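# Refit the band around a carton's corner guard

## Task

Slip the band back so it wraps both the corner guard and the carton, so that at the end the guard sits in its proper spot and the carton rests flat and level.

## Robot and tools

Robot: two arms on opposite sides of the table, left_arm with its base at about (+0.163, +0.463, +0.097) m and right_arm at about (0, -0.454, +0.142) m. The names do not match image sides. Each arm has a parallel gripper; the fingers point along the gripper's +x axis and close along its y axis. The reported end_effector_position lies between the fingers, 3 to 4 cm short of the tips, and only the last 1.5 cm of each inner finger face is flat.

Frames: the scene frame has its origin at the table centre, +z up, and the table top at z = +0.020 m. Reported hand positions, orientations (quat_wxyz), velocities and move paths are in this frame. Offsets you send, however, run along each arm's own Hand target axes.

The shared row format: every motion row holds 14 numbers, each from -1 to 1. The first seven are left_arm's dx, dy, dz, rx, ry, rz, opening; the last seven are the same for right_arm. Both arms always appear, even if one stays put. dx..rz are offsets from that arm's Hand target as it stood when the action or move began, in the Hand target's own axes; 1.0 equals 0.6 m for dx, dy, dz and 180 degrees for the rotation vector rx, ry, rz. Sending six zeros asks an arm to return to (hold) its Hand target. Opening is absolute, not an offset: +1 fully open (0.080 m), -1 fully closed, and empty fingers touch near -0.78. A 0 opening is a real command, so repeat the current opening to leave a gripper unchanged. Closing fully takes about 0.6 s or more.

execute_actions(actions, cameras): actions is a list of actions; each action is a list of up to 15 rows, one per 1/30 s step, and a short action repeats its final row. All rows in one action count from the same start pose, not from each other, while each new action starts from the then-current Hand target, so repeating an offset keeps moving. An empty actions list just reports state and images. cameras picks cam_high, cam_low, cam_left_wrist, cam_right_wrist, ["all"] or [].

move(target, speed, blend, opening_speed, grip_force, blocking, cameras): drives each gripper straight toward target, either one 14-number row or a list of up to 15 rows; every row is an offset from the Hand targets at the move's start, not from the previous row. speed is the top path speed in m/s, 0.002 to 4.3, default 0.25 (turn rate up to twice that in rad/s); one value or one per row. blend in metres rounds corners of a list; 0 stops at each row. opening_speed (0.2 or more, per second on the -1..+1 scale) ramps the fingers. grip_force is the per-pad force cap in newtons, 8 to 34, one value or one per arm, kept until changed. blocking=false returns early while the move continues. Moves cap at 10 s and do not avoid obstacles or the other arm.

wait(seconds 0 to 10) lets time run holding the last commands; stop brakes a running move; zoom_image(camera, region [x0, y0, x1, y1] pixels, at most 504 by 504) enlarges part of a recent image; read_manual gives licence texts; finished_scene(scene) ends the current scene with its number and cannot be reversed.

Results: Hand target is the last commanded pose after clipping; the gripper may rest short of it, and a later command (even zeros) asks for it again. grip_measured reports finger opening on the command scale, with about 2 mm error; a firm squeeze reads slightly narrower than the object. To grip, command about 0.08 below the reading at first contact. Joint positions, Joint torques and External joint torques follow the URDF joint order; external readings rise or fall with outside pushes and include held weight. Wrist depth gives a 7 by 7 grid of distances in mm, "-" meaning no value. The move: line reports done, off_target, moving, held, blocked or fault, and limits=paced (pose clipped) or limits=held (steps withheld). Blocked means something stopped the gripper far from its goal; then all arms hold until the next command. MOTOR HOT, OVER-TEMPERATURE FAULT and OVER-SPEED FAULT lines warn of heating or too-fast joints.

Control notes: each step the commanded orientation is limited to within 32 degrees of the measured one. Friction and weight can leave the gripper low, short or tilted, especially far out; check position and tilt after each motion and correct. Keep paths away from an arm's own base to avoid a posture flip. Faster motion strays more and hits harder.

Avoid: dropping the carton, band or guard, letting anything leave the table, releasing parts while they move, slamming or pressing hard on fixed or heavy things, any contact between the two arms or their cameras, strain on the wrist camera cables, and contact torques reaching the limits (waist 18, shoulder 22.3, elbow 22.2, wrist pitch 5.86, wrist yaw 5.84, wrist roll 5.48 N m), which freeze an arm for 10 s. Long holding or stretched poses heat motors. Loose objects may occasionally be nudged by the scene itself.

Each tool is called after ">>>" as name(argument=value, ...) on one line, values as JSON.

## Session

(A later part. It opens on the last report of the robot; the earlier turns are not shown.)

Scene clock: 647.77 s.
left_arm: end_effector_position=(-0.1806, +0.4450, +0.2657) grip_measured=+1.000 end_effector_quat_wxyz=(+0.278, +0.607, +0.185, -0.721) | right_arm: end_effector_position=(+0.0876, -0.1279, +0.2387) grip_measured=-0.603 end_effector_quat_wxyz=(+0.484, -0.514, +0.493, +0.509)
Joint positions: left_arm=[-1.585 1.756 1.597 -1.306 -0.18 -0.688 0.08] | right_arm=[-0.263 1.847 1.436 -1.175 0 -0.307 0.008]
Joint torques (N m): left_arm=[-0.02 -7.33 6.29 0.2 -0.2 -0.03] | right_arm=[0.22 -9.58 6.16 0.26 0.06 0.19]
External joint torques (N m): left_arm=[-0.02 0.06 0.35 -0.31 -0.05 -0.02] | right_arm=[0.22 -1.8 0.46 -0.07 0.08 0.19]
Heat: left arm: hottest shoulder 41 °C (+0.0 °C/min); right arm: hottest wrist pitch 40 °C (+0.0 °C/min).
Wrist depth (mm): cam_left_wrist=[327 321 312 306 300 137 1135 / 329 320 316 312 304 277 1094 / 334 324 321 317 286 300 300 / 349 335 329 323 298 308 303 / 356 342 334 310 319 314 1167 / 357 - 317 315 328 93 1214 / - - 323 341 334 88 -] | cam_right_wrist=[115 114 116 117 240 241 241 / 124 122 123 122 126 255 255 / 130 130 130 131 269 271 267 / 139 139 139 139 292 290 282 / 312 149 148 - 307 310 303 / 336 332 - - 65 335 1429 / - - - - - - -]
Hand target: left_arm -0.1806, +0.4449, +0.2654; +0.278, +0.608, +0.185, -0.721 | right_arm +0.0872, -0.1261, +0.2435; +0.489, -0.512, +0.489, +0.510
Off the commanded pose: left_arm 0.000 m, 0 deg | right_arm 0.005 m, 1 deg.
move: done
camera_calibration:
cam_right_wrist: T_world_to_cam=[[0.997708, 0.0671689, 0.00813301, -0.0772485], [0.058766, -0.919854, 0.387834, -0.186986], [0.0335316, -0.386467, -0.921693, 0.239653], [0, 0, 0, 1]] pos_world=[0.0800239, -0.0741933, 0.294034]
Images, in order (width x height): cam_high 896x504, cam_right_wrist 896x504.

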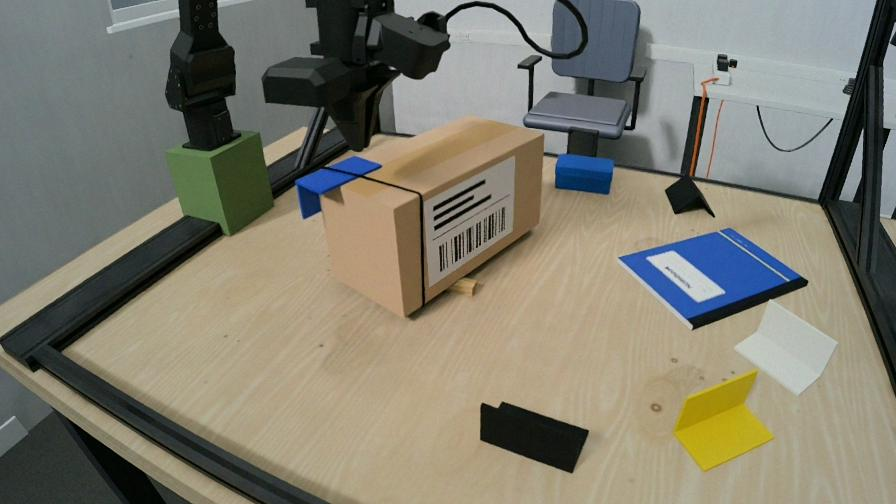

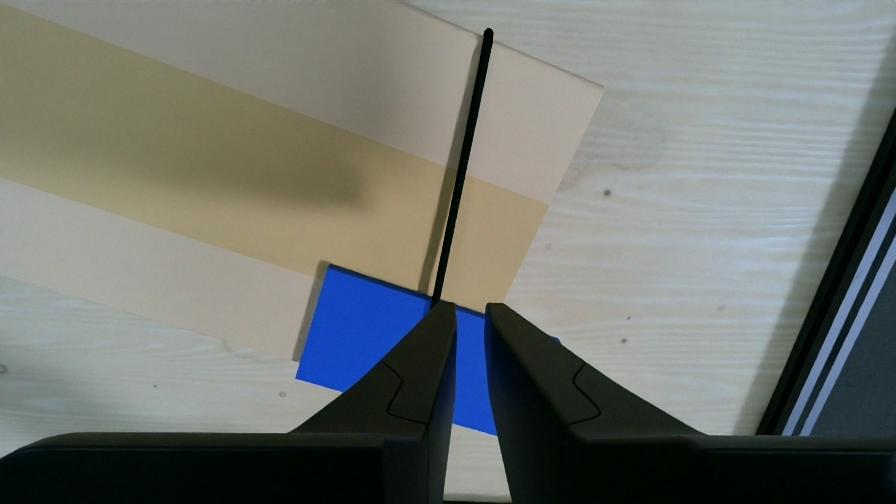

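>>> zoom_image(camera="cam_high", region=[280, 110, 560, 330])

>>> zoom_image(camera="cam_right_wrist", region=[250, 0, 650, 450])

Scaled by 1.800.

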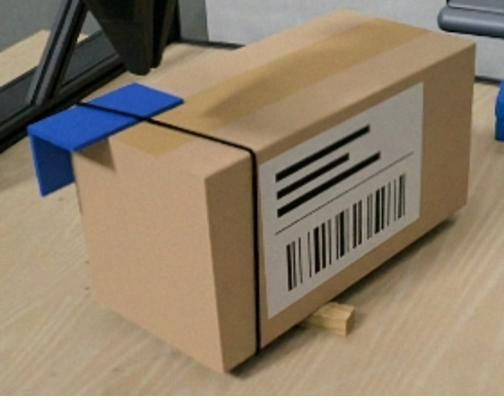

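Scaled by 1.120.

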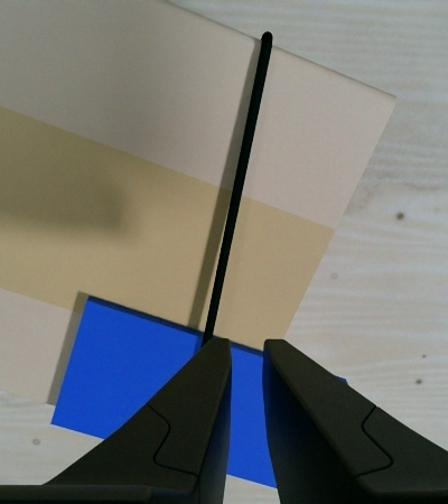

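>>> wait(seconds=0.1, cameras=["cam_low", "cam_left_wrist"])

Scene clock: 655.40 s.
left_arm: end_effector_position=(-0.1806, +0.4450, +0.2657) grip_measured=+1.000 end_effector_quat_wxyz=(+0.278, +0.607, +0.185, -0.721) | right_arm: end_effector_position=(+0.0876, -0.1279, +0.2387) grip_measured=-0.603 end_effector_quat_wxyz=(+0.484, -0.514, +0.493, +0.509)
Joint positions: left_arm=[-1.585 1.756 1.597 -1.306 -0.18 -0.688 0.08] | right_arm=[-0.263 1.847 1.436 -1.175 0 -0.307 0.008]
Joint torques (N m): left_arm=[0.03 -7.34 6.33 0.2 -0.21 -0.01] | right_arm=[0.32 -9.58 6.16 0.23 0.06 0.19]
External joint torques (N m): left_arm=[0.03 0.12 0.3 -0.32 -0.06 -0.01] | right_arm=[0.27 -1.82 0.51 -0.08 0.09 0.19]
Heat: left arm: hottest shoulder 41 °C (+0.0 °C/min); right arm: hottest wrist pitch 39 °C (-1.0 °C/min).
Wrist depth (mm): cam_left_wrist=[328 320 313 306 300 137 1156 / 328 319 316 312 305 277 1156 / 345 325 320 318 218 302 300 / 350 334 326 324 296 307 303 / 357 343 334 309 318 313 1232 / 362 - 318 316 327 93 1244 / - - 323 340 333 88 -] | cam_right_wrist=[116 114 116 117 241 240 239 / 124 122 122 122 126 255 255 / 131 130 130 130 268 270 268 / 140 140 140 139 289 291 282 / 313 150 148 - 306 309 300 / 336 334 - - 65 337 1388 / - - - - - - -]
Hand target: left_arm -0.1806, +0.4449, +0.2654; +0.278, +0.608, +0.185, -0.721 | right_arm +0.0872, -0.1261, +0.2435; +0.489, -0.512, +0.489, +0.510
Tool commands: left_gripper/opening=+1.0 right_gripper/opening=-0.6
Off the commanded pose: left_arm 0.000 m, 0 deg | right_arm 0.005 m, 1 deg.
wait: 0.10 s; at rest from the start
camera_calibration:
cam_left_wrist: T_world_to_cam=[[-0.667606, 0.74201, -0.0610261, -0.42276], [0.735776, 0.670071, 0.0981749, -0.157576], [0.113739, 0.0206406, -0.993296, 0.357156], [0, 0, 0, 1]] pos_world=[-0.206919, 0.411907, 0.344432]
Images, in order (width x height): cam_low 896x504, cam_left_wrist 896x504.

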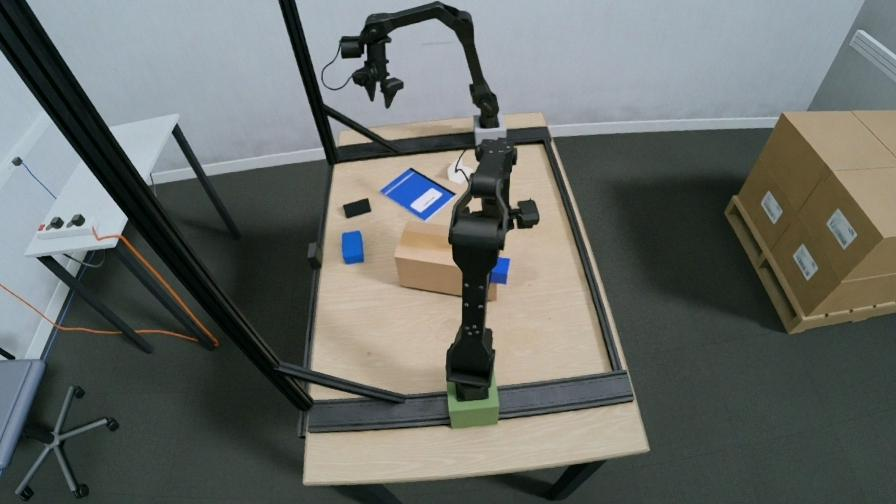

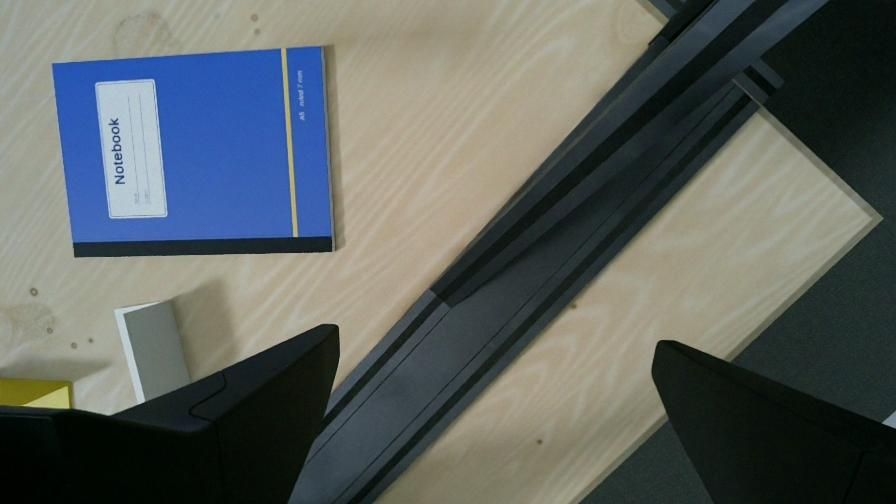

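>>> zoom_image(camera="cam_low", region=[330, 140, 600, 330])

Scaled by 1.867.

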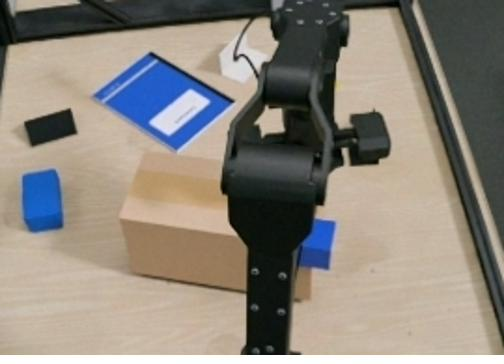

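>>> move(target=[0,0,0,0,0,0,1.0,0,-0.0727,-0.1216,0.102,0,0,-0.85], speed=0.2, cameras=["cam_high","cam_low","cam_right_wrist"])

Scene clock: 683.47 s.
left_arm: end_effector_position=(-0.1806, +0.4450, +0.2657) grip_measured=+1.000 end_effector_quat_wxyz=(+0.278, +0.607, +0.185, -0.721) | right_arm: end_effector_position=(+0.1341, -0.1954, +0.2424) grip_measured=-0.760 end_effector_quat_wxyz=(+0.561, -0.430, +0.565, +0.427)
Joint positions: left_arm=[-1.585 1.756 1.597 -1.306 -0.18 -0.688 0.08] | right_arm=[-0.479 1.665 1.233 -1.146 0.001 -0.207 0.001]
Joint torques (N m): left_arm=[-0.02 -7.33 6.27 0.2 -0.22 -0.02] | right_arm=[0.08 -8.45 4.59 0.72 0.02 0.19]
External joint torques (N m): left_arm=[-0.02 -0.02 0.37 -0.31 -0.07 -0.02] | right_arm=[0.12 -2.03 -1.12 0.38 0.04 0.19]
Heat: left arm: hottest shoulder 42 °C (+1.0 °C/min); right arm: hottest shoulder 41 °C (+5.0 °C/min).
Wrist depth (mm): cam_left_wrist=[330 321 311 307 300 137 1114 / 329 320 315 313 305 276 1151 / 342 326 321 317 285 300 300 / 349 333 326 322 297 308 304 / 355 344 334 308 320 314 1226 / - - 319 315 328 93 1257 / - - 325 340 333 87 -] | cam_right_wrist=[120 121 135 246 246 246 242 / 127 127 160 261 263 261 256 / 135 132 132 277 278 278 274 / 297 141 142 295 296 297 297 / 316 315 316 308 319 319 329 / 338 342 - - 334 340 337 / - - - - - - -]
Hand target: left_arm -0.1806, +0.4449, +0.2654; +0.278, +0.608, +0.185, -0.721 | right_arm +0.1340, -0.1970, +0.2438; +0.565, -0.427, +0.564, +0.426
Off the commanded pose: left_arm 0.000 m, 0 deg | right_arm 0.002 m, 1 deg.
move: done
camera_calibration:
cam_right_wrist: T_world_to_cam=[[0.969342, -0.24538, 0.0128024, -0.177508], [-0.231591, -0.89498, 0.381282, -0.207875], [-0.0821011, -0.372558, -0.92437, 0.23433], [0, 0, 0, 1]] pos_world=[0.143163, -0.1423, 0.298139]
Images, in order (width x height): cam_high 896x504, cam_low 896x504, cam_right_wrist 896x504.

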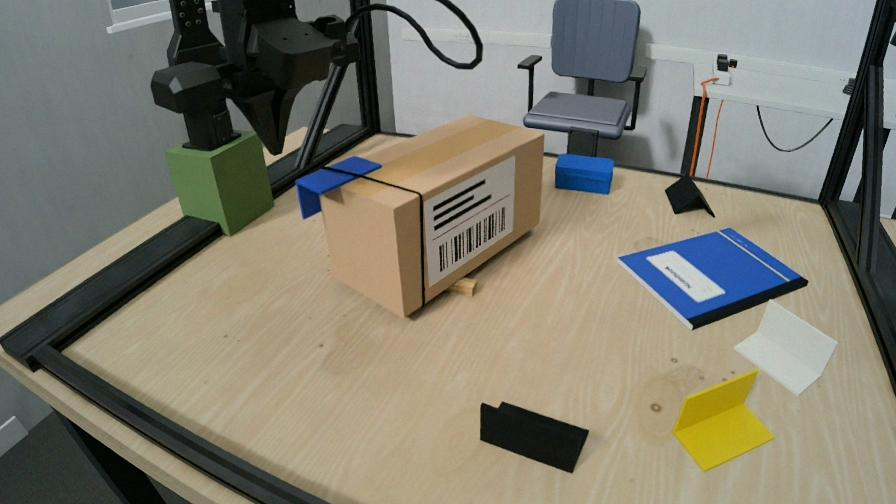

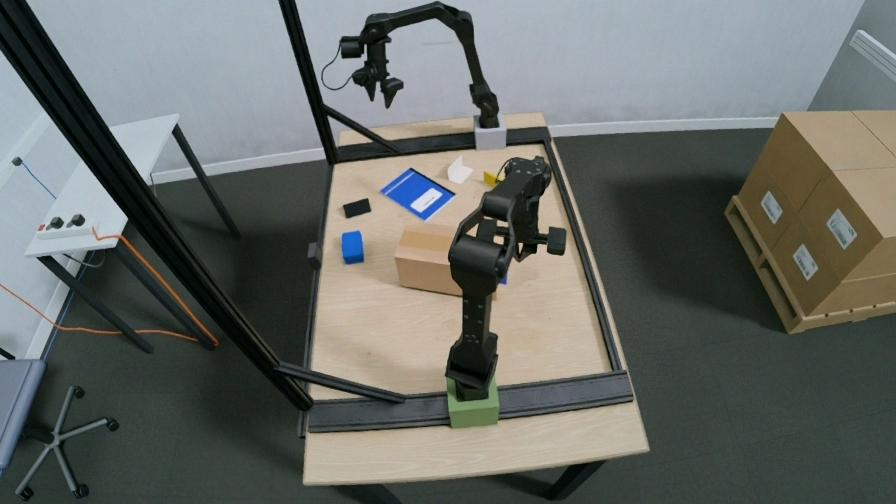

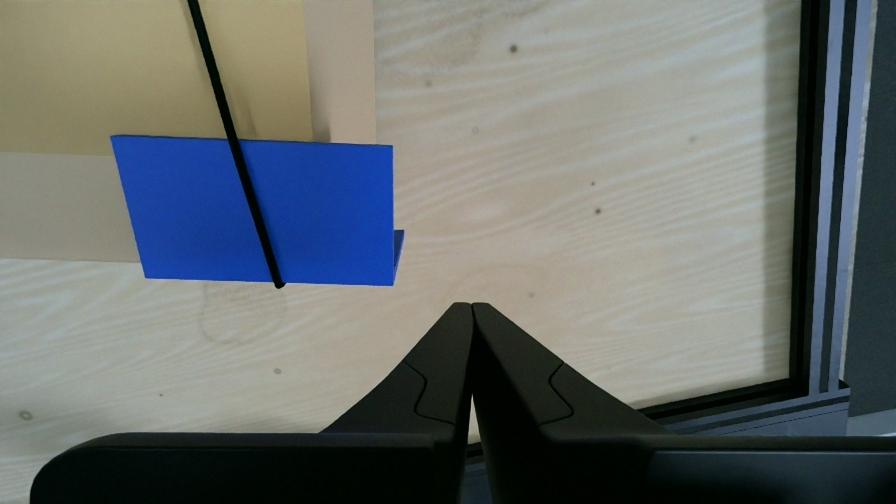

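>>> move(target=[[0,0,0,0,0,0,1.0,0.1037,0,0,0,0,0,-0.85],[0,0,0,0,0,0,1.0,0.1037,0.0583,0,0,0,0,-0.85]], speed=[0.15, 0.06], cameras=["cam_high","cam_right_wrist"])

Scene clock: 698.00 s.
left_arm: end_effector_position=(-0.1806, +0.4450, +0.2657) grip_measured=+1.000 end_effector_quat_wxyz=(+0.278, +0.607, +0.185, -0.721) | right_arm: end_effector_position=(+0.1043, -0.1866, +0.1818) grip_measured=-0.760 end_effector_quat_wxyz=(+0.566, -0.428, +0.563, +0.423)
Joint positions: left_arm=[-1.585 1.756 1.597 -1.306 -0.18 -0.688 0.08] | right_arm=[-0.369 1.716 1.038 -0.892 0.008 -0.087 0.001]
Joint torques (N m): left_arm=[0.04 -7.34 6.35 0.2 -0.21 0] | right_arm=[0.71 -7.8 3.98 0.63 -0.29 0.19]
External joint torques (N m): left_arm=[-0.01 -0.02 0.41 -0.33 -0.05 0.01] | right_arm=[0.73 -1.39 -1.31 0.28 -0.29 0.19]
Heat: left arm: hottest shoulder 42 °C (+1.0 °C/min); right arm: hottest shoulder 39 °C (+2.0 °C/min).
Wrist depth (mm): cam_left_wrist=[328 322 312 306 301 140 1130 / 327 320 315 311 305 276 1151 / 334 326 320 319 201 301 299 / 350 334 329 322 300 308 303 / 354 342 335 307 319 314 1220 / 359 - 318 316 327 93 1244 / - - 324 339 333 87 -] | cam_right_wrist=[- 67 - 192 193 194 195 / - 70 - 201 204 206 208 / - 74 74 214 218 218 219 / - - 78 228 232 234 236 / - 81 83 84 249 250 252 / - 87 87 - 258 269 272 / - - - - - - -]
Hand target: left_arm -0.1806, +0.4449, +0.2654; +0.278, +0.608, +0.185, -0.721 | right_arm +0.1004, -0.1876, +0.1814; +0.564, -0.427, +0.564, +0.425
Off the commanded pose: left_arm 0.000 m, 0 deg | right_arm 0.004 m, 0 deg.
move: done
camera_calibration:
cam_right_wrist: T_world_to_cam=[[0.966613, -0.25539, 0.0208873, -0.148827], [-0.244353, -0.894152, 0.375211, -0.181121], [-0.0771485, -0.367787, -0.926704, 0.179867], [0, 0, 0, 1]] pos_world=[0.113477, -0.133806, 0.23775]
Images, in order (width x height): cam_high 896x504, cam_right_wrist 896x504.

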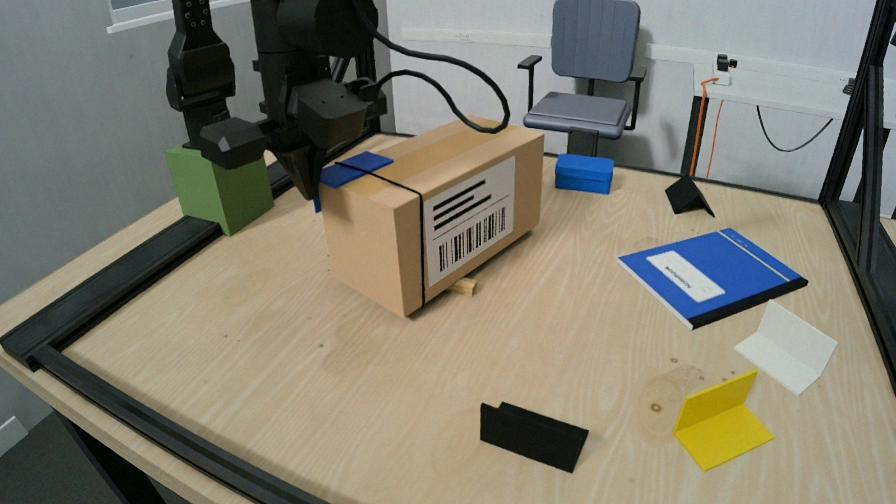

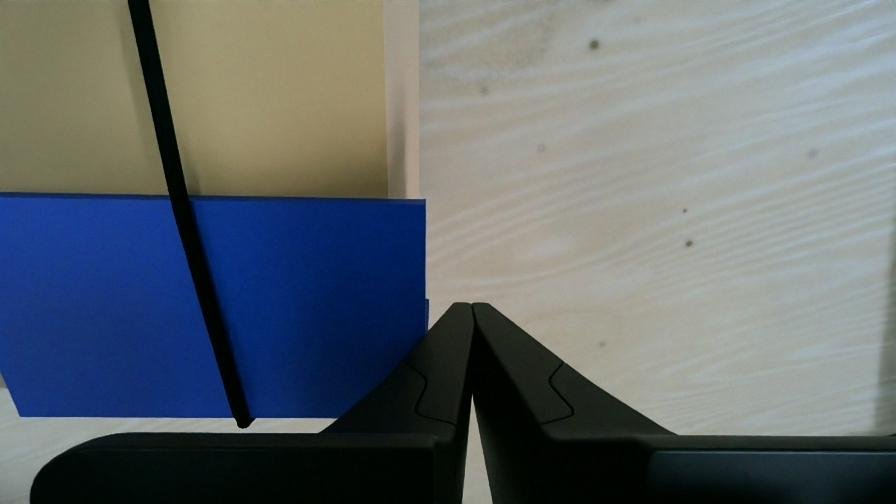

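>>> move(target=[0,0,0,0,0,0,1.0,0,0.0105,0,0,0,0,-0.85], speed=0.05, cameras=["cam_high","cam_right_wrist"])

Scene clock: 704.80 s.
left_arm: end_effector_position=(-0.1806, +0.4450, +0.2657) grip_measured=+1.000 end_effector_quat_wxyz=(+0.278, +0.607, +0.185, -0.721) | right_arm: end_effector_position=(+0.0992, -0.1849, +0.1815) grip_measured=-0.760 end_effector_quat_wxyz=(+0.567, -0.428, +0.563, +0.422)
Joint positions: left_arm=[-1.585 1.756 1.597 -1.306 -0.18 -0.688 0.08] | right_arm=[-0.348 1.716 1.036 -0.892 0.011 -0.065 0.001]
Joint torques (N m): left_arm=[0.01 -7.35 6.28 0.2 -0.23 -0.01] | right_arm=[1.05 -7.96 4.01 0.64 -0.35 0.13]
External joint torques (N m): left_arm=[-0.03 0.09 0.3 -0.31 -0.07 -0.01] | right_arm=[1.07 -1.56 -1.28 0.29 -0.34 0.13]
Heat: left arm: hottest shoulder 42 °C (+1.0 °C/min); right arm: hottest shoulder 39 °C (+2.0 °C/min).
Wrist depth (mm): cam_left_wrist=[329 321 312 306 299 143 1151 / 336 321 314 312 304 277 1156 / 341 325 321 318 211 301 298 / 348 334 328 323 294 308 302 / 356 343 335 308 320 311 1238 / - - 318 316 327 93 1257 / - - 324 338 334 88 -] | cam_right_wrist=[- 66 - 190 193 194 196 / - 70 - 203 204 206 208 / - 73 73 213 217 220 220 / - - 76 228 231 232 236 / - 82 83 84 248 250 252 / - 87 85 - 259 270 272 / - - - - - - -]
Hand target: left_arm -0.1806, +0.4449, +0.2654; +0.278, +0.608, +0.185, -0.721 | right_arm +0.0944, -0.1858, +0.1814; +0.565, -0.427, +0.564, +0.426
Off the commanded pose: left_arm 0.000 m, 0 deg | right_arm 0.005 m, 1 deg.
move: done
camera_calibration:
cam_right_wrist: T_world_to_cam=[[0.966065, -0.257226, 0.0235361, -0.144178], [-0.246964, -0.893124, 0.37595, -0.180522], [-0.0756832, -0.369004, -0.926341, 0.17941], [0, 0, 0, 1]] pos_world=[0.108281, -0.132112, 0.237455]
Images, in order (width x height): cam_high 896x504, cam_right_wrist 896x504.

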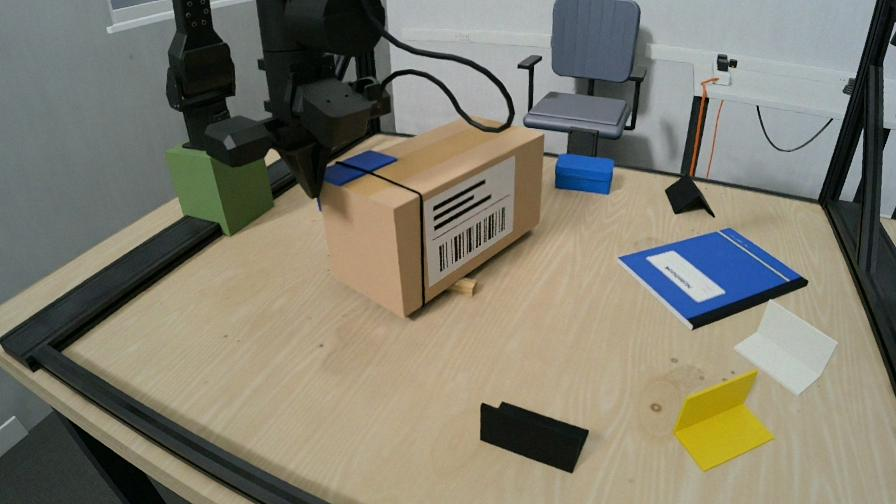

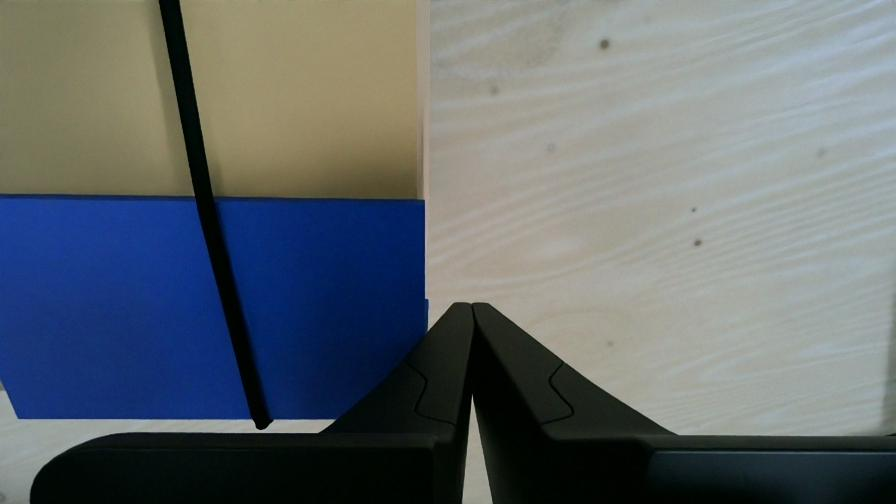

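>>> move(target=[[0,0,0,0,0,0,1.0,0,-0.05,0,0,0,0,-0.85],[0,0,0,0,0,0,1.0,-0.15,-0.15,-0.05,0,0,0,-0.85]], speed=[0.12, 0.25], blend=[0.01, 0], cameras=["cam_high","cam_low","cam_right_wrist"])

Scene clock: 712.40 s.
left_arm: end_effector_position=(-0.1806, +0.4450, +0.2657) grip_measured=+1.000 end_effector_quat_wxyz=(+0.278, +0.607, +0.185, -0.721) | right_arm: end_effector_position=(+0.1715, -0.2402, +0.2685) grip_measured=-0.760 end_effector_quat_wxyz=(+0.562, -0.427, +0.568, +0.423)
Joint positions: left_arm=[-1.585 1.756 1.597 -1.306 -0.18 -0.688 0.08] | right_arm=[-0.675 1.588 1.256 -1.248 0.004 -0.392 0.001]
Joint torques (N m): left_arm=[0 -7.34 6.26 0.19 -0.22 -0.03] | right_arm=[-0.01 -6.87 6.13 0.22 -0.11 -0.12]
External joint torques (N m): left_arm=[0.02 0.04 0.29 -0.33 -0.07 -0.02] | right_arm=[0.02 -0.97 0.41 -0.07 -0.08 -0.12]
Heat: left arm: hottest shoulder 42 °C (+1.0 °C/min); right arm: hottest shoulder 38 °C (+0.0 °C/min).
Wrist depth (mm): cam_left_wrist=[329 320 312 307 299 138 1146 / 328 319 314 312 303 276 1167 / 333 326 319 317 211 302 297 / 349 334 330 323 296 307 303 / 356 344 336 308 319 314 1238 / - - 318 316 327 93 1257 / - - 324 340 334 87 -] | cam_right_wrist=[142 154 267 271 271 265 1082 / 149 153 283 286 287 279 1154 / 306 304 304 304 303 296 1199 / 324 322 324 323 325 321 - / 345 343 347 339 344 339 1396 / 370 371 - - - 385 1463 / - - - - - - -]
Hand target: left_arm -0.1806, +0.4449, +0.2654; +0.278, +0.608, +0.185, -0.721 | right_arm +0.1725, -0.2392, +0.2716; +0.564, -0.427, +0.564, +0.426
Off the commanded pose: left_arm 0.000 m, 0 deg | right_arm 0.003 m, 1 deg.
move: done
camera_calibration:
cam_right_wrist: T_world_to_cam=[[0.966267, -0.257211, 0.0130794, -0.227578], [-0.242356, -0.890927, 0.384074, -0.24713], [-0.0871353, -0.374288, -0.92321, 0.244958], [0, 0, 0, 1]] pos_world=[0.181352, -0.187026, 0.324041]
Images, in order (width x height): cam_high 896x504, cam_low 896x504, cam_right_wrist 896x504.

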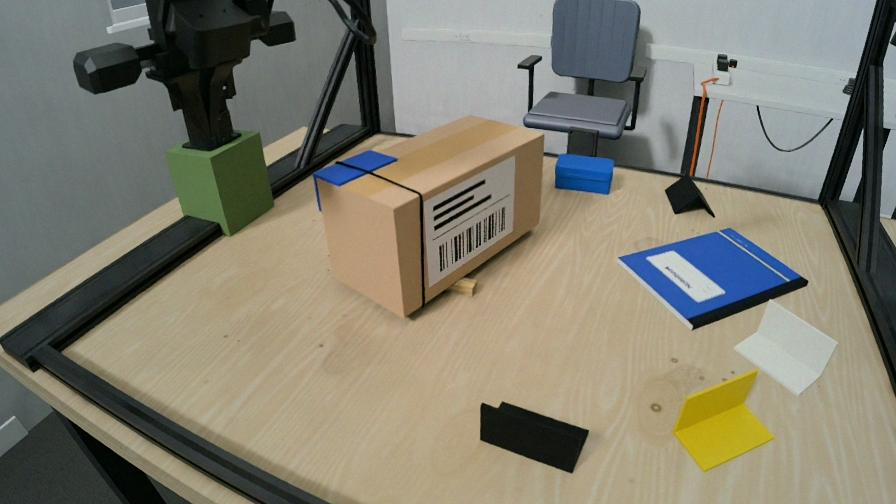

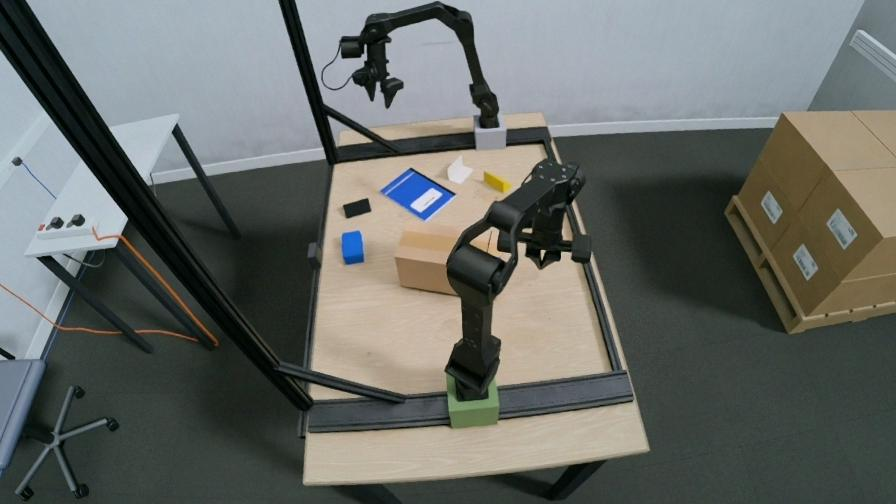

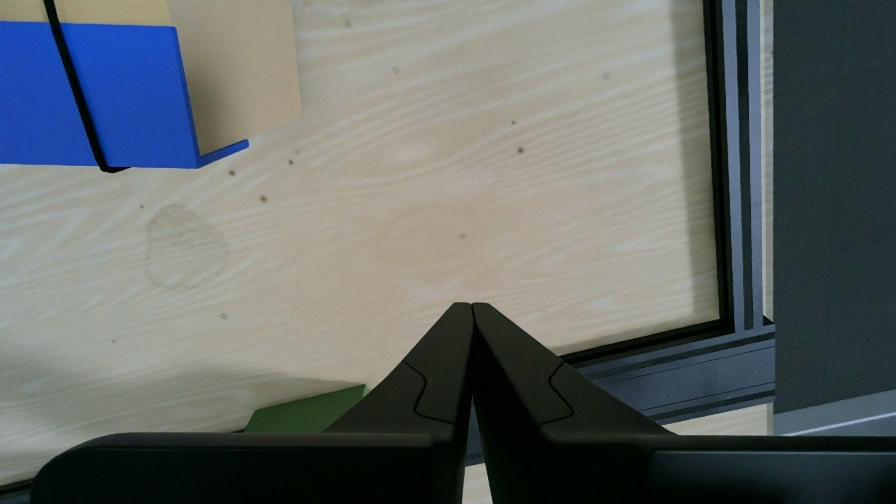

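>>> zoom_image(camera="cam_low", region=[370, 190, 550, 320])

>>> zoom_image(camera="cam_high", region=[290, 100, 560, 330])

>>> zoom_image(camera="cam_right_wrist", region=[0, 0, 320, 220])

Scaled by 2.800.

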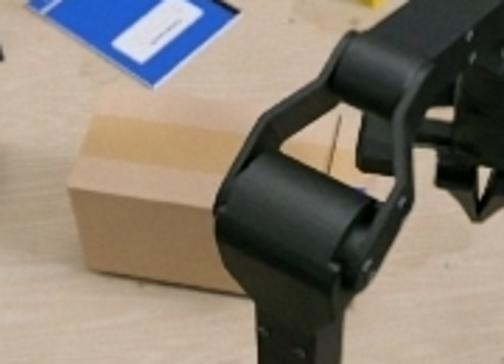

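Scaled by 1.867.

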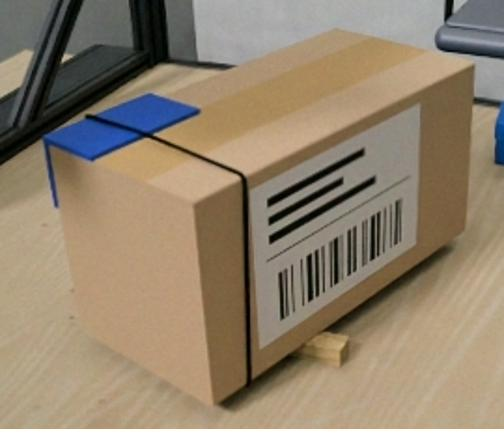

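Scaled by 1.575.

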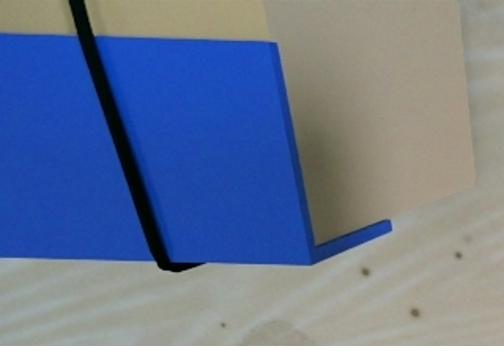

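>>> move(target=[0,0,0,0,0,0,1.0,0,-0.183,-0.104,0.15,0,0,-0.85], speed=0.3, cameras=["cam_low"])

Scene clock: 741.73 s.
left_arm: end_effector_position=(-0.1806, +0.4450, +0.2657) grip_measured=+1.000 end_effector_quat_wxyz=(+0.278, +0.607, +0.185, -0.721) | right_arm: end_effector_position=(+0.2595, -0.3300, +0.2729) grip_measured=-0.760 end_effector_quat_wxyz=(+0.650, -0.286, +0.645, +0.284)
Joint positions: left_arm=[-1.585 1.756 1.597 -1.306 -0.18 -0.688 0.08] | right_arm=[-1.125 1.624 1.311 -1.251 0.004 -0.382 0.001]
Joint torques (N m): left_arm=[-0.05 -7.34 6.32 0.2 -0.2 -0.02] | right_arm=[-0.03 -5.36 6.22 0.28 -0.1 0.18]
External joint torques (N m): left_arm=[-0.09 0.13 0.34 -0.31 -0.04 -0.02] | right_arm=[0.01 0.82 0.45 -0.07 -0.08 0.18]
Heat: left arm: hottest shoulder 42 °C (+0.0 °C/min); right arm: hottest shoulder 36 °C (-5.0 °C/min).
Wrist depth (mm): cam_left_wrist=[329 320 312 306 300 138 1135 / 327 319 315 312 305 276 1156 / 335 326 322 317 288 302 299 / 349 334 330 322 296 308 304 / 355 343 335 308 319 313 1220 / 355 - 318 315 328 93 1257 / - - 324 340 333 87 -] | cam_right_wrist=[272 272 273 274 275 1092 1092 / 283 288 289 289 287 1132 1176 / 278 305 308 308 304 1165 1181 / 325 325 326 326 311 311 1273 / 346 346 348 328 328 350 1358 / 372 373 - - 366 377 - / - - - - - - -]
Hand target: left_arm -0.1806, +0.4449, +0.2654; +0.278, +0.608, +0.185, -0.721 | right_arm +0.2611, -0.3292, +0.2719; +0.649, -0.283, +0.648, +0.282
Off the commanded pose: left_arm 0.000 m, 0 deg | right_arm 0.002 m, 1 deg.
move: done
Images, in order (width x height): cam_low 896x504.

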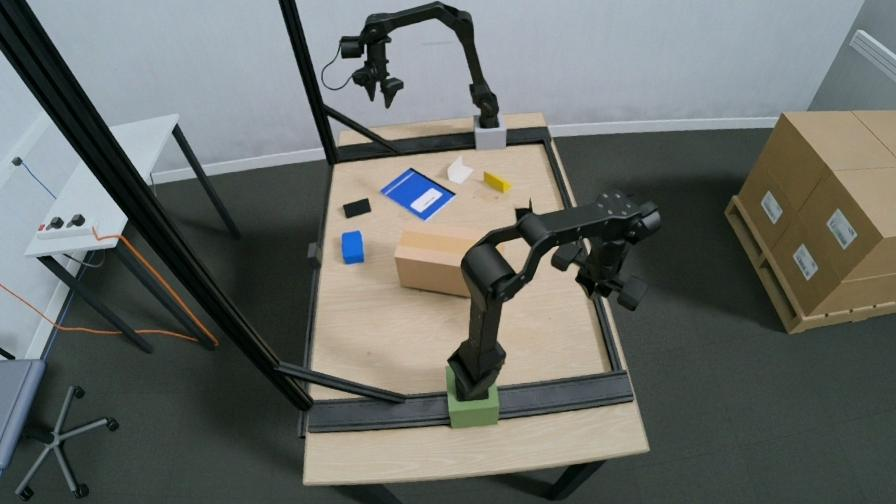

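>>> move(target=[0,0,0,0,0,0,1.0,-0.05,-0.2505,0.0735,0.1,0,0,-0.85], speed=0.3, cameras=["cam_low"])

Scene clock: 768.60 s.
left_arm: end_effector_position=(-0.1806, +0.4450, +0.2657) grip_measured=+1.000 end_effector_quat_wxyz=(+0.278, +0.607, +0.185, -0.721) | right_arm: end_effector_position=(+0.3994, -0.3994, +0.3065) grip_measured=-0.760 end_effector_quat_wxyz=(+0.688, -0.181, +0.679, +0.179)
Joint positions: left_arm=[-1.585 1.756 1.597 -1.306 -0.18 -0.688 0.08] | right_arm=[-1.436 2.097 2.06 -1.52 0.003 -0.378 0.001]
Joint torques (N m): left_arm=[-0.01 -7.3 6.3 0.22 -0.21 -0.02] | right_arm=[0.08 -8.67 6.2 0.28 -0.09 0.19]
External joint torques (N m): left_arm=[0.03 0.08 0.34 -0.29 -0.06 -0.02] | right_arm=[0.07 0.91 0.53 -0.08 -0.05 0.19]
Heat: left arm: hottest shoulder 42 °C (+0.0 °C/min); right arm: hottest shoulder 36 °C (-2.0 °C/min).
Wrist depth (mm): cam_left_wrist=[330 320 312 306 300 135 1162 / 326 322 315 312 305 277 1179 / 334 327 320 316 286 300 300 / 350 334 328 323 296 308 303 / 355 342 335 309 321 313 1220 / - - 318 316 327 93 1251 / - - 326 341 334 88 -] | cam_right_wrist=[289 1092 1138 1138 1127 1107 1092 / 315 311 1170 1210 1193 1181 1199 / 334 334 330 345 1247 1273 1241 / 354 358 357 347 1293 1373 1300 / 379 382 383 88 383 1373 1287 / 407 410 - - 401 1536 1148 / - - - - - - -]
Hand target: left_arm -0.1806, +0.4449, +0.2654; +0.278, +0.608, +0.185, -0.721 | right_arm +0.4012, -0.3990, +0.3023; +0.685, -0.178, +0.684, +0.177
Off the commanded pose: left_arm 0.000 m, 0 deg | right_arm 0.005 m, 1 deg.
move: done
Images, in order (width x height): cam_low 896x504.

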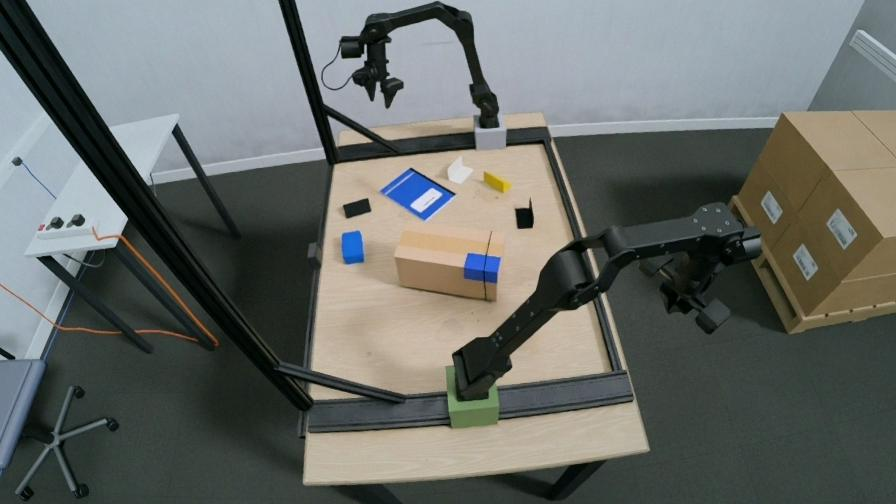

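>>> zoom_image(camera="cam_low", region=[385, 215, 515, 310])

>>> zoom_image(camera="cam_low", region=[445, 215, 515, 310])

Scaled by 3.877.

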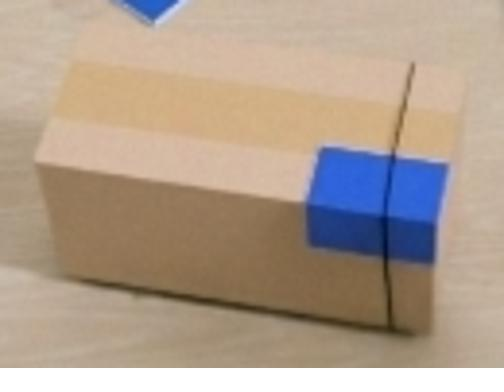

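Scaled by 5.305.

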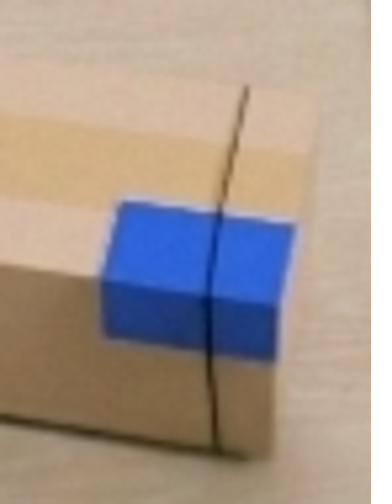

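>>> move(target=[0,0,0,0,0,0,1.0,0.1172,0.7255,-0.2037,-0.25,0,0,-0.4], speed=0.3, cameras=["cam_right_wrist", "cam_high"])

Scene clock: 813.50 s.
left_arm: end_effector_position=(-0.1806, +0.4450, +0.2657) grip_measured=+1.000 end_effector_quat_wxyz=(+0.278, +0.607, +0.185, -0.721) | right_arm: end_effector_position=(+0.0825, -0.0799, +0.2345) grip_measured=-0.403 end_effector_quat_wxyz=(+0.566, -0.426, +0.560, +0.429)
Joint positions: left_arm=[-1.585 1.756 1.597 -1.306 -0.18 -0.688 0.08] | right_arm=[-0.218 2.004 1.633 -1.191 0.001 0.056 0.017]
Joint torques (N m): left_arm=[0.01 -7.39 6.32 0.21 -0.2 -0.02] | right_arm=[0.17 -8.06 6.23 0.28 0.06 0.19]
External joint torques (N m): left_arm=[0.05 -0.03 0.37 -0.31 -0.05 -0.02] | right_arm=[0.17 0.86 0.53 -0.07 0.06 0.19]
Heat: left arm: hottest shoulder 43 °C (+1.0 °C/min); right arm: hottest shoulder 37 °C (+1.0 °C/min).
Wrist depth (mm): cam_left_wrist=[329 321 312 308 300 137 1146 / 330 319 314 312 305 275 - / 335 326 322 319 286 301 299 / 350 338 328 321 295 306 304 / 356 342 335 308 318 314 1232 / - - 317 314 327 93 1244 / - - 325 340 334 87 -] | cam_right_wrist=[234 234 235 237 237 238 238 / 245 249 247 250 250 252 253 / 154 162 167 176 263 267 267 / 132 132 132 133 279 282 286 / 141 141 140 138 295 302 305 / 151 149 - - 69 322 328 / - - - 158 77 - -]
Hand target: left_arm -0.1806, +0.4449, +0.2654; +0.278, +0.608, +0.185, -0.721 | right_arm +0.0827, -0.0785, +0.2309; +0.565, -0.427, +0.564, +0.425
Off the commanded pose: left_arm 0.000 m, 0 deg | right_arm 0.004 m, 1 deg.
move: done
camera_calibration:
cam_right_wrist: T_world_to_cam=[[0.968599, -0.248225, 0.0141592, -0.0995896], [-0.236024, -0.900099, 0.366217, -0.109896], [-0.0781596, -0.358059, -0.930422, 0.268029], [0, 0, 0, 1]] pos_world=[0.0914734, -0.0276675, 0.291035]
Images, in order (width x height): cam_high 896x504, cam_right_wrist 896x504.

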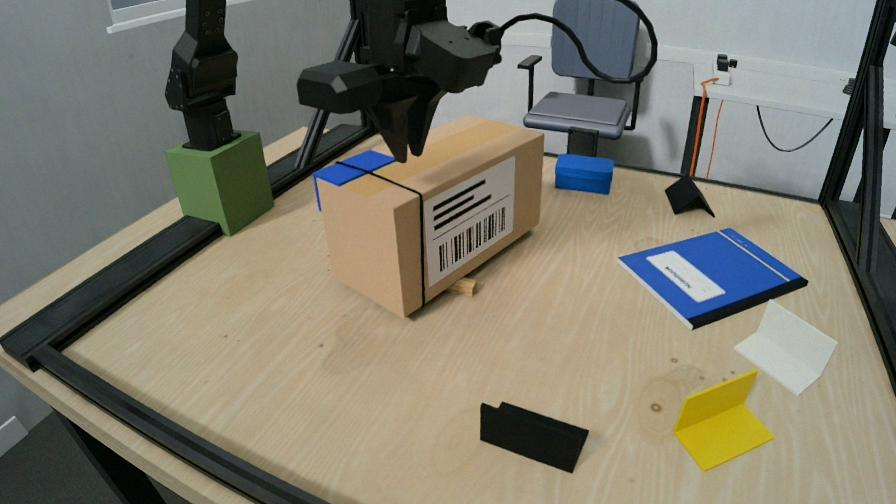

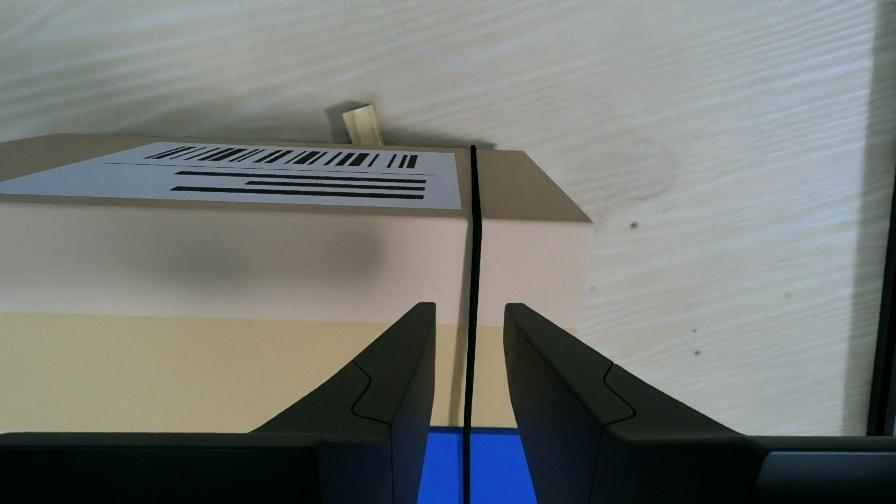

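>>> move(target=[[0,0,0,0,0,0,1.0,0.0657,0,0,0,0,0,-0.4],[0,0,0,0,0,0,1.0,0.0657,0,0,0,0,0,-1.0],[0,0,0,0,0,0,1.0,0.0282,0,0,0,0,0,-1.0],[0,0,0,0,0,0,1.0,0.0282,-0.0283,0,0,0,0,-1.0]], speed=[0.08, 0.06, 0.06, 0.06], opening_speed=0.7, cameras=["cam_right_wrist", "cam_high"])

Scene clock: 837.60 s.
left_arm: end_effector_position=(-0.1806, +0.4450, +0.2657) grip_measured=+1.000 end_effector_quat_wxyz=(+0.278, +0.607, +0.185, -0.721) | right_arm: end_effector_position=(+0.0944, -0.0820, +0.2112) grip_measured=-0.759 end_effector_quat_wxyz=(+0.562, -0.427, +0.565, +0.428)
Joint positions: left_arm=[-1.585 1.756 1.597 -1.306 -0.18 -0.688 0.08] | right_arm=[-0.251 2.031 1.58 -1.121 -0.004 0.024 0.001]
Joint torques (N m): left_arm=[0.01 -7.38 6.32 0.2 -0.21 -0.02] | right_arm=[-0.7 -10.43 5.97 -0.23 0.23 -0.16]
External joint torques (N m): left_arm=[0.04 -0.02 0.43 -0.28 -0.06 -0.01] | right_arm=[-0.64 -1.31 0.26 -0.59 0.24 -0.16]
Heat: left arm: hottest shoulder 43 °C (+1.0 °C/min); right arm: hottest shoulder 38 °C (+3.0 °C/min).
Wrist depth (mm): cam_left_wrist=[330 320 311 307 300 137 1135 / 329 326 316 312 305 275 1162 / 332 326 320 318 217 301 298 / 349 339 327 321 295 307 299 / 356 343 334 307 319 313 1214 / 362 - 318 321 327 93 1284 / - - 324 339 334 87 -] | cam_right_wrist=[213 213 213 214 214 214 214 / 225 228 224 227 227 228 228 / 152 160 167 175 238 241 242 / 108 109 109 110 130 257 257 / - 114 114 111 274 276 276 / 123 123 121 - 289 299 298 / - - - - - - -]
Hand target: left_arm -0.1806, +0.4449, +0.2654; +0.278, +0.608, +0.185, -0.721 | right_arm +0.0991, -0.0831, +0.2142; +0.565, -0.427, +0.564, +0.426
Off the commanded pose: left_arm 0.000 m, 0 deg | right_arm 0.006 m, 0 deg.
move: done; target 2's new opening was sent with right_arm's hand 0.011 m and 2 deg from that target
camera_calibration:
cam_right_wrist: T_world_to_cam=[[0.968411, -0.249208, 0.00870946, -0.1102], [-0.234049, -0.896343, 0.376551, -0.102574], [-0.0860329, -0.366694, -0.926355, 0.245744], [0, 0, 0, 1]] pos_world=[0.103854, -0.0292915, 0.26723]
Images, in order (width x height): cam_high 896x504, cam_right_wrist 896x504.

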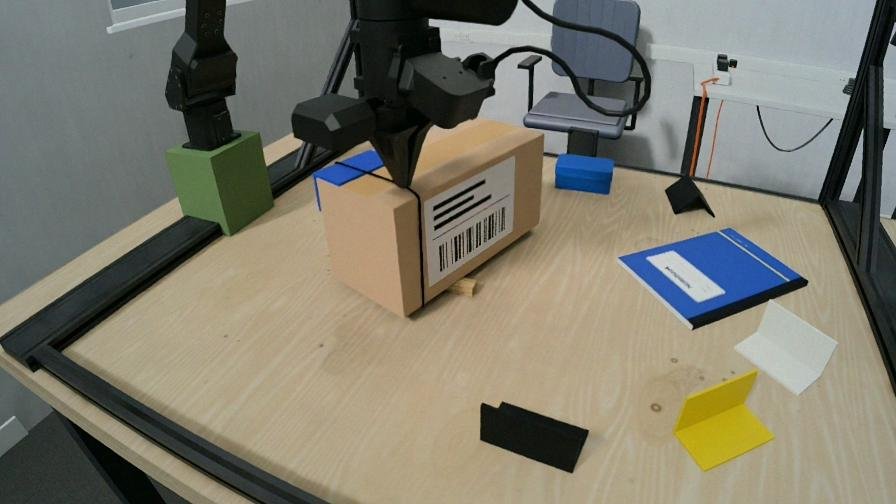

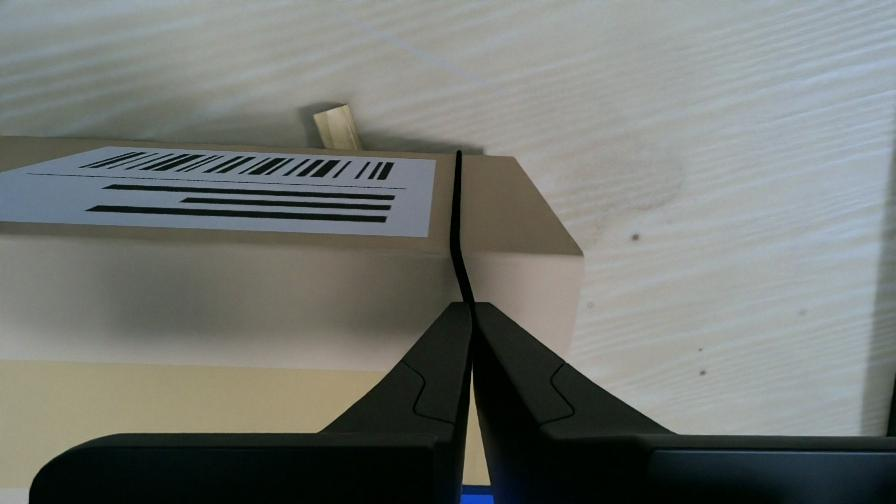

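>>> move(target=[0,0,0,0,0,0,1.0,0,-0.0125,0,0,0,0,-1.0], speed=0.06, cameras=["cam_right_wrist"])

Scene clock: 843.47 s.
left_arm: end_effector_position=(-0.1806, +0.4450, +0.2657) grip_measured=+1.000 end_effector_quat_wxyz=(+0.278, +0.607, +0.185, -0.721) | right_arm: end_effector_position=(+0.0996, -0.0835, +0.2112) grip_measured=-0.759 end_effector_quat_wxyz=(+0.560, -0.427, +0.565, +0.430)
Joint positions: left_arm=[-1.585 1.756 1.597 -1.306 -0.18 -0.688 0.08] | right_arm=[-0.267 2.031 1.58 -1.122 -0.008 0.004 0.001]
Joint torques (N m): left_arm=[-0.02 -7.34 6.31 0.21 -0.21 -0.03] | right_arm=[-1.03 -10.46 5.94 -0.15 0.36 -0.2]
External joint torques (N m): left_arm=[-0.07 0.08 0.34 -0.29 -0.05 -0.02] | right_arm=[-1.02 -1.35 0.25 -0.5 0.37 -0.2]
Heat: left arm: hottest shoulder 43 °C (+1.0 °C/min); right arm: hottest shoulder 38 °C (+3.0 °C/min).
Wrist depth (mm): cam_left_wrist=[330 320 312 307 299 140 1151 / 330 319 315 311 305 277 1173 / 341 323 321 316 287 301 300 / 349 333 329 321 299 309 304 / 355 344 336 308 319 313 1220 / 359 - 318 316 328 93 1257 / - - 324 339 334 87 -] | cam_right_wrist=[214 214 214 214 214 213 214 / 224 227 224 228 226 225 226 / 150 159 166 174 241 241 242 / 108 109 110 110 250 257 257 / - 115 115 111 276 276 275 / 124 124 122 - 290 297 298 / - - - - - - -]
Hand target: left_arm -0.1806, +0.4449, +0.2654; +0.278, +0.608, +0.185, -0.721 | right_arm +0.1063, -0.0851, +0.2142; +0.565, -0.427, +0.564, +0.426
Off the commanded pose: left_arm 0.000 m, 0 deg | right_arm 0.007 m, 1 deg.
move: done
camera_calibration:
cam_right_wrist: T_world_to_cam=[[0.969375, -0.245528, 0.00525863, -0.114769], [-0.22932, -0.897308, 0.377162, -0.103381], [-0.0878852, -0.366818, -0.926132, 0.245785], [0, 0, 0, 1]] pos_world=[0.109148, -0.030785, 0.267224]
Images, in order (width x height): cam_right_wrist 896x504.

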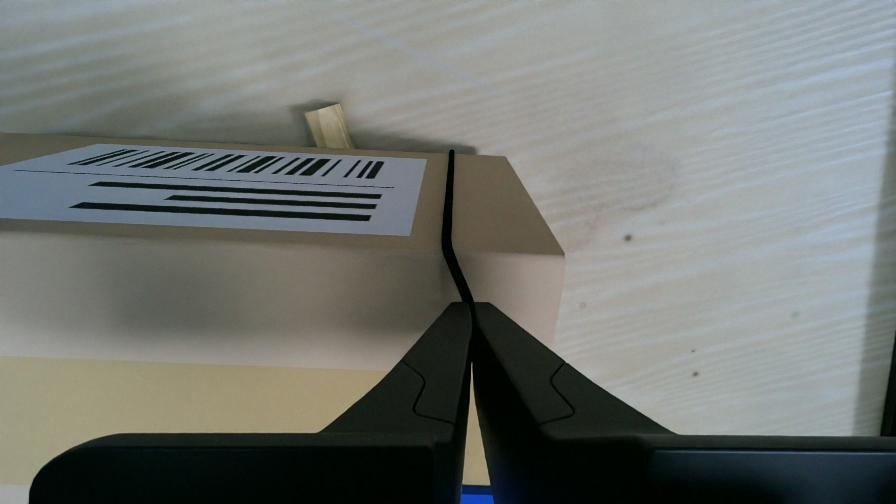

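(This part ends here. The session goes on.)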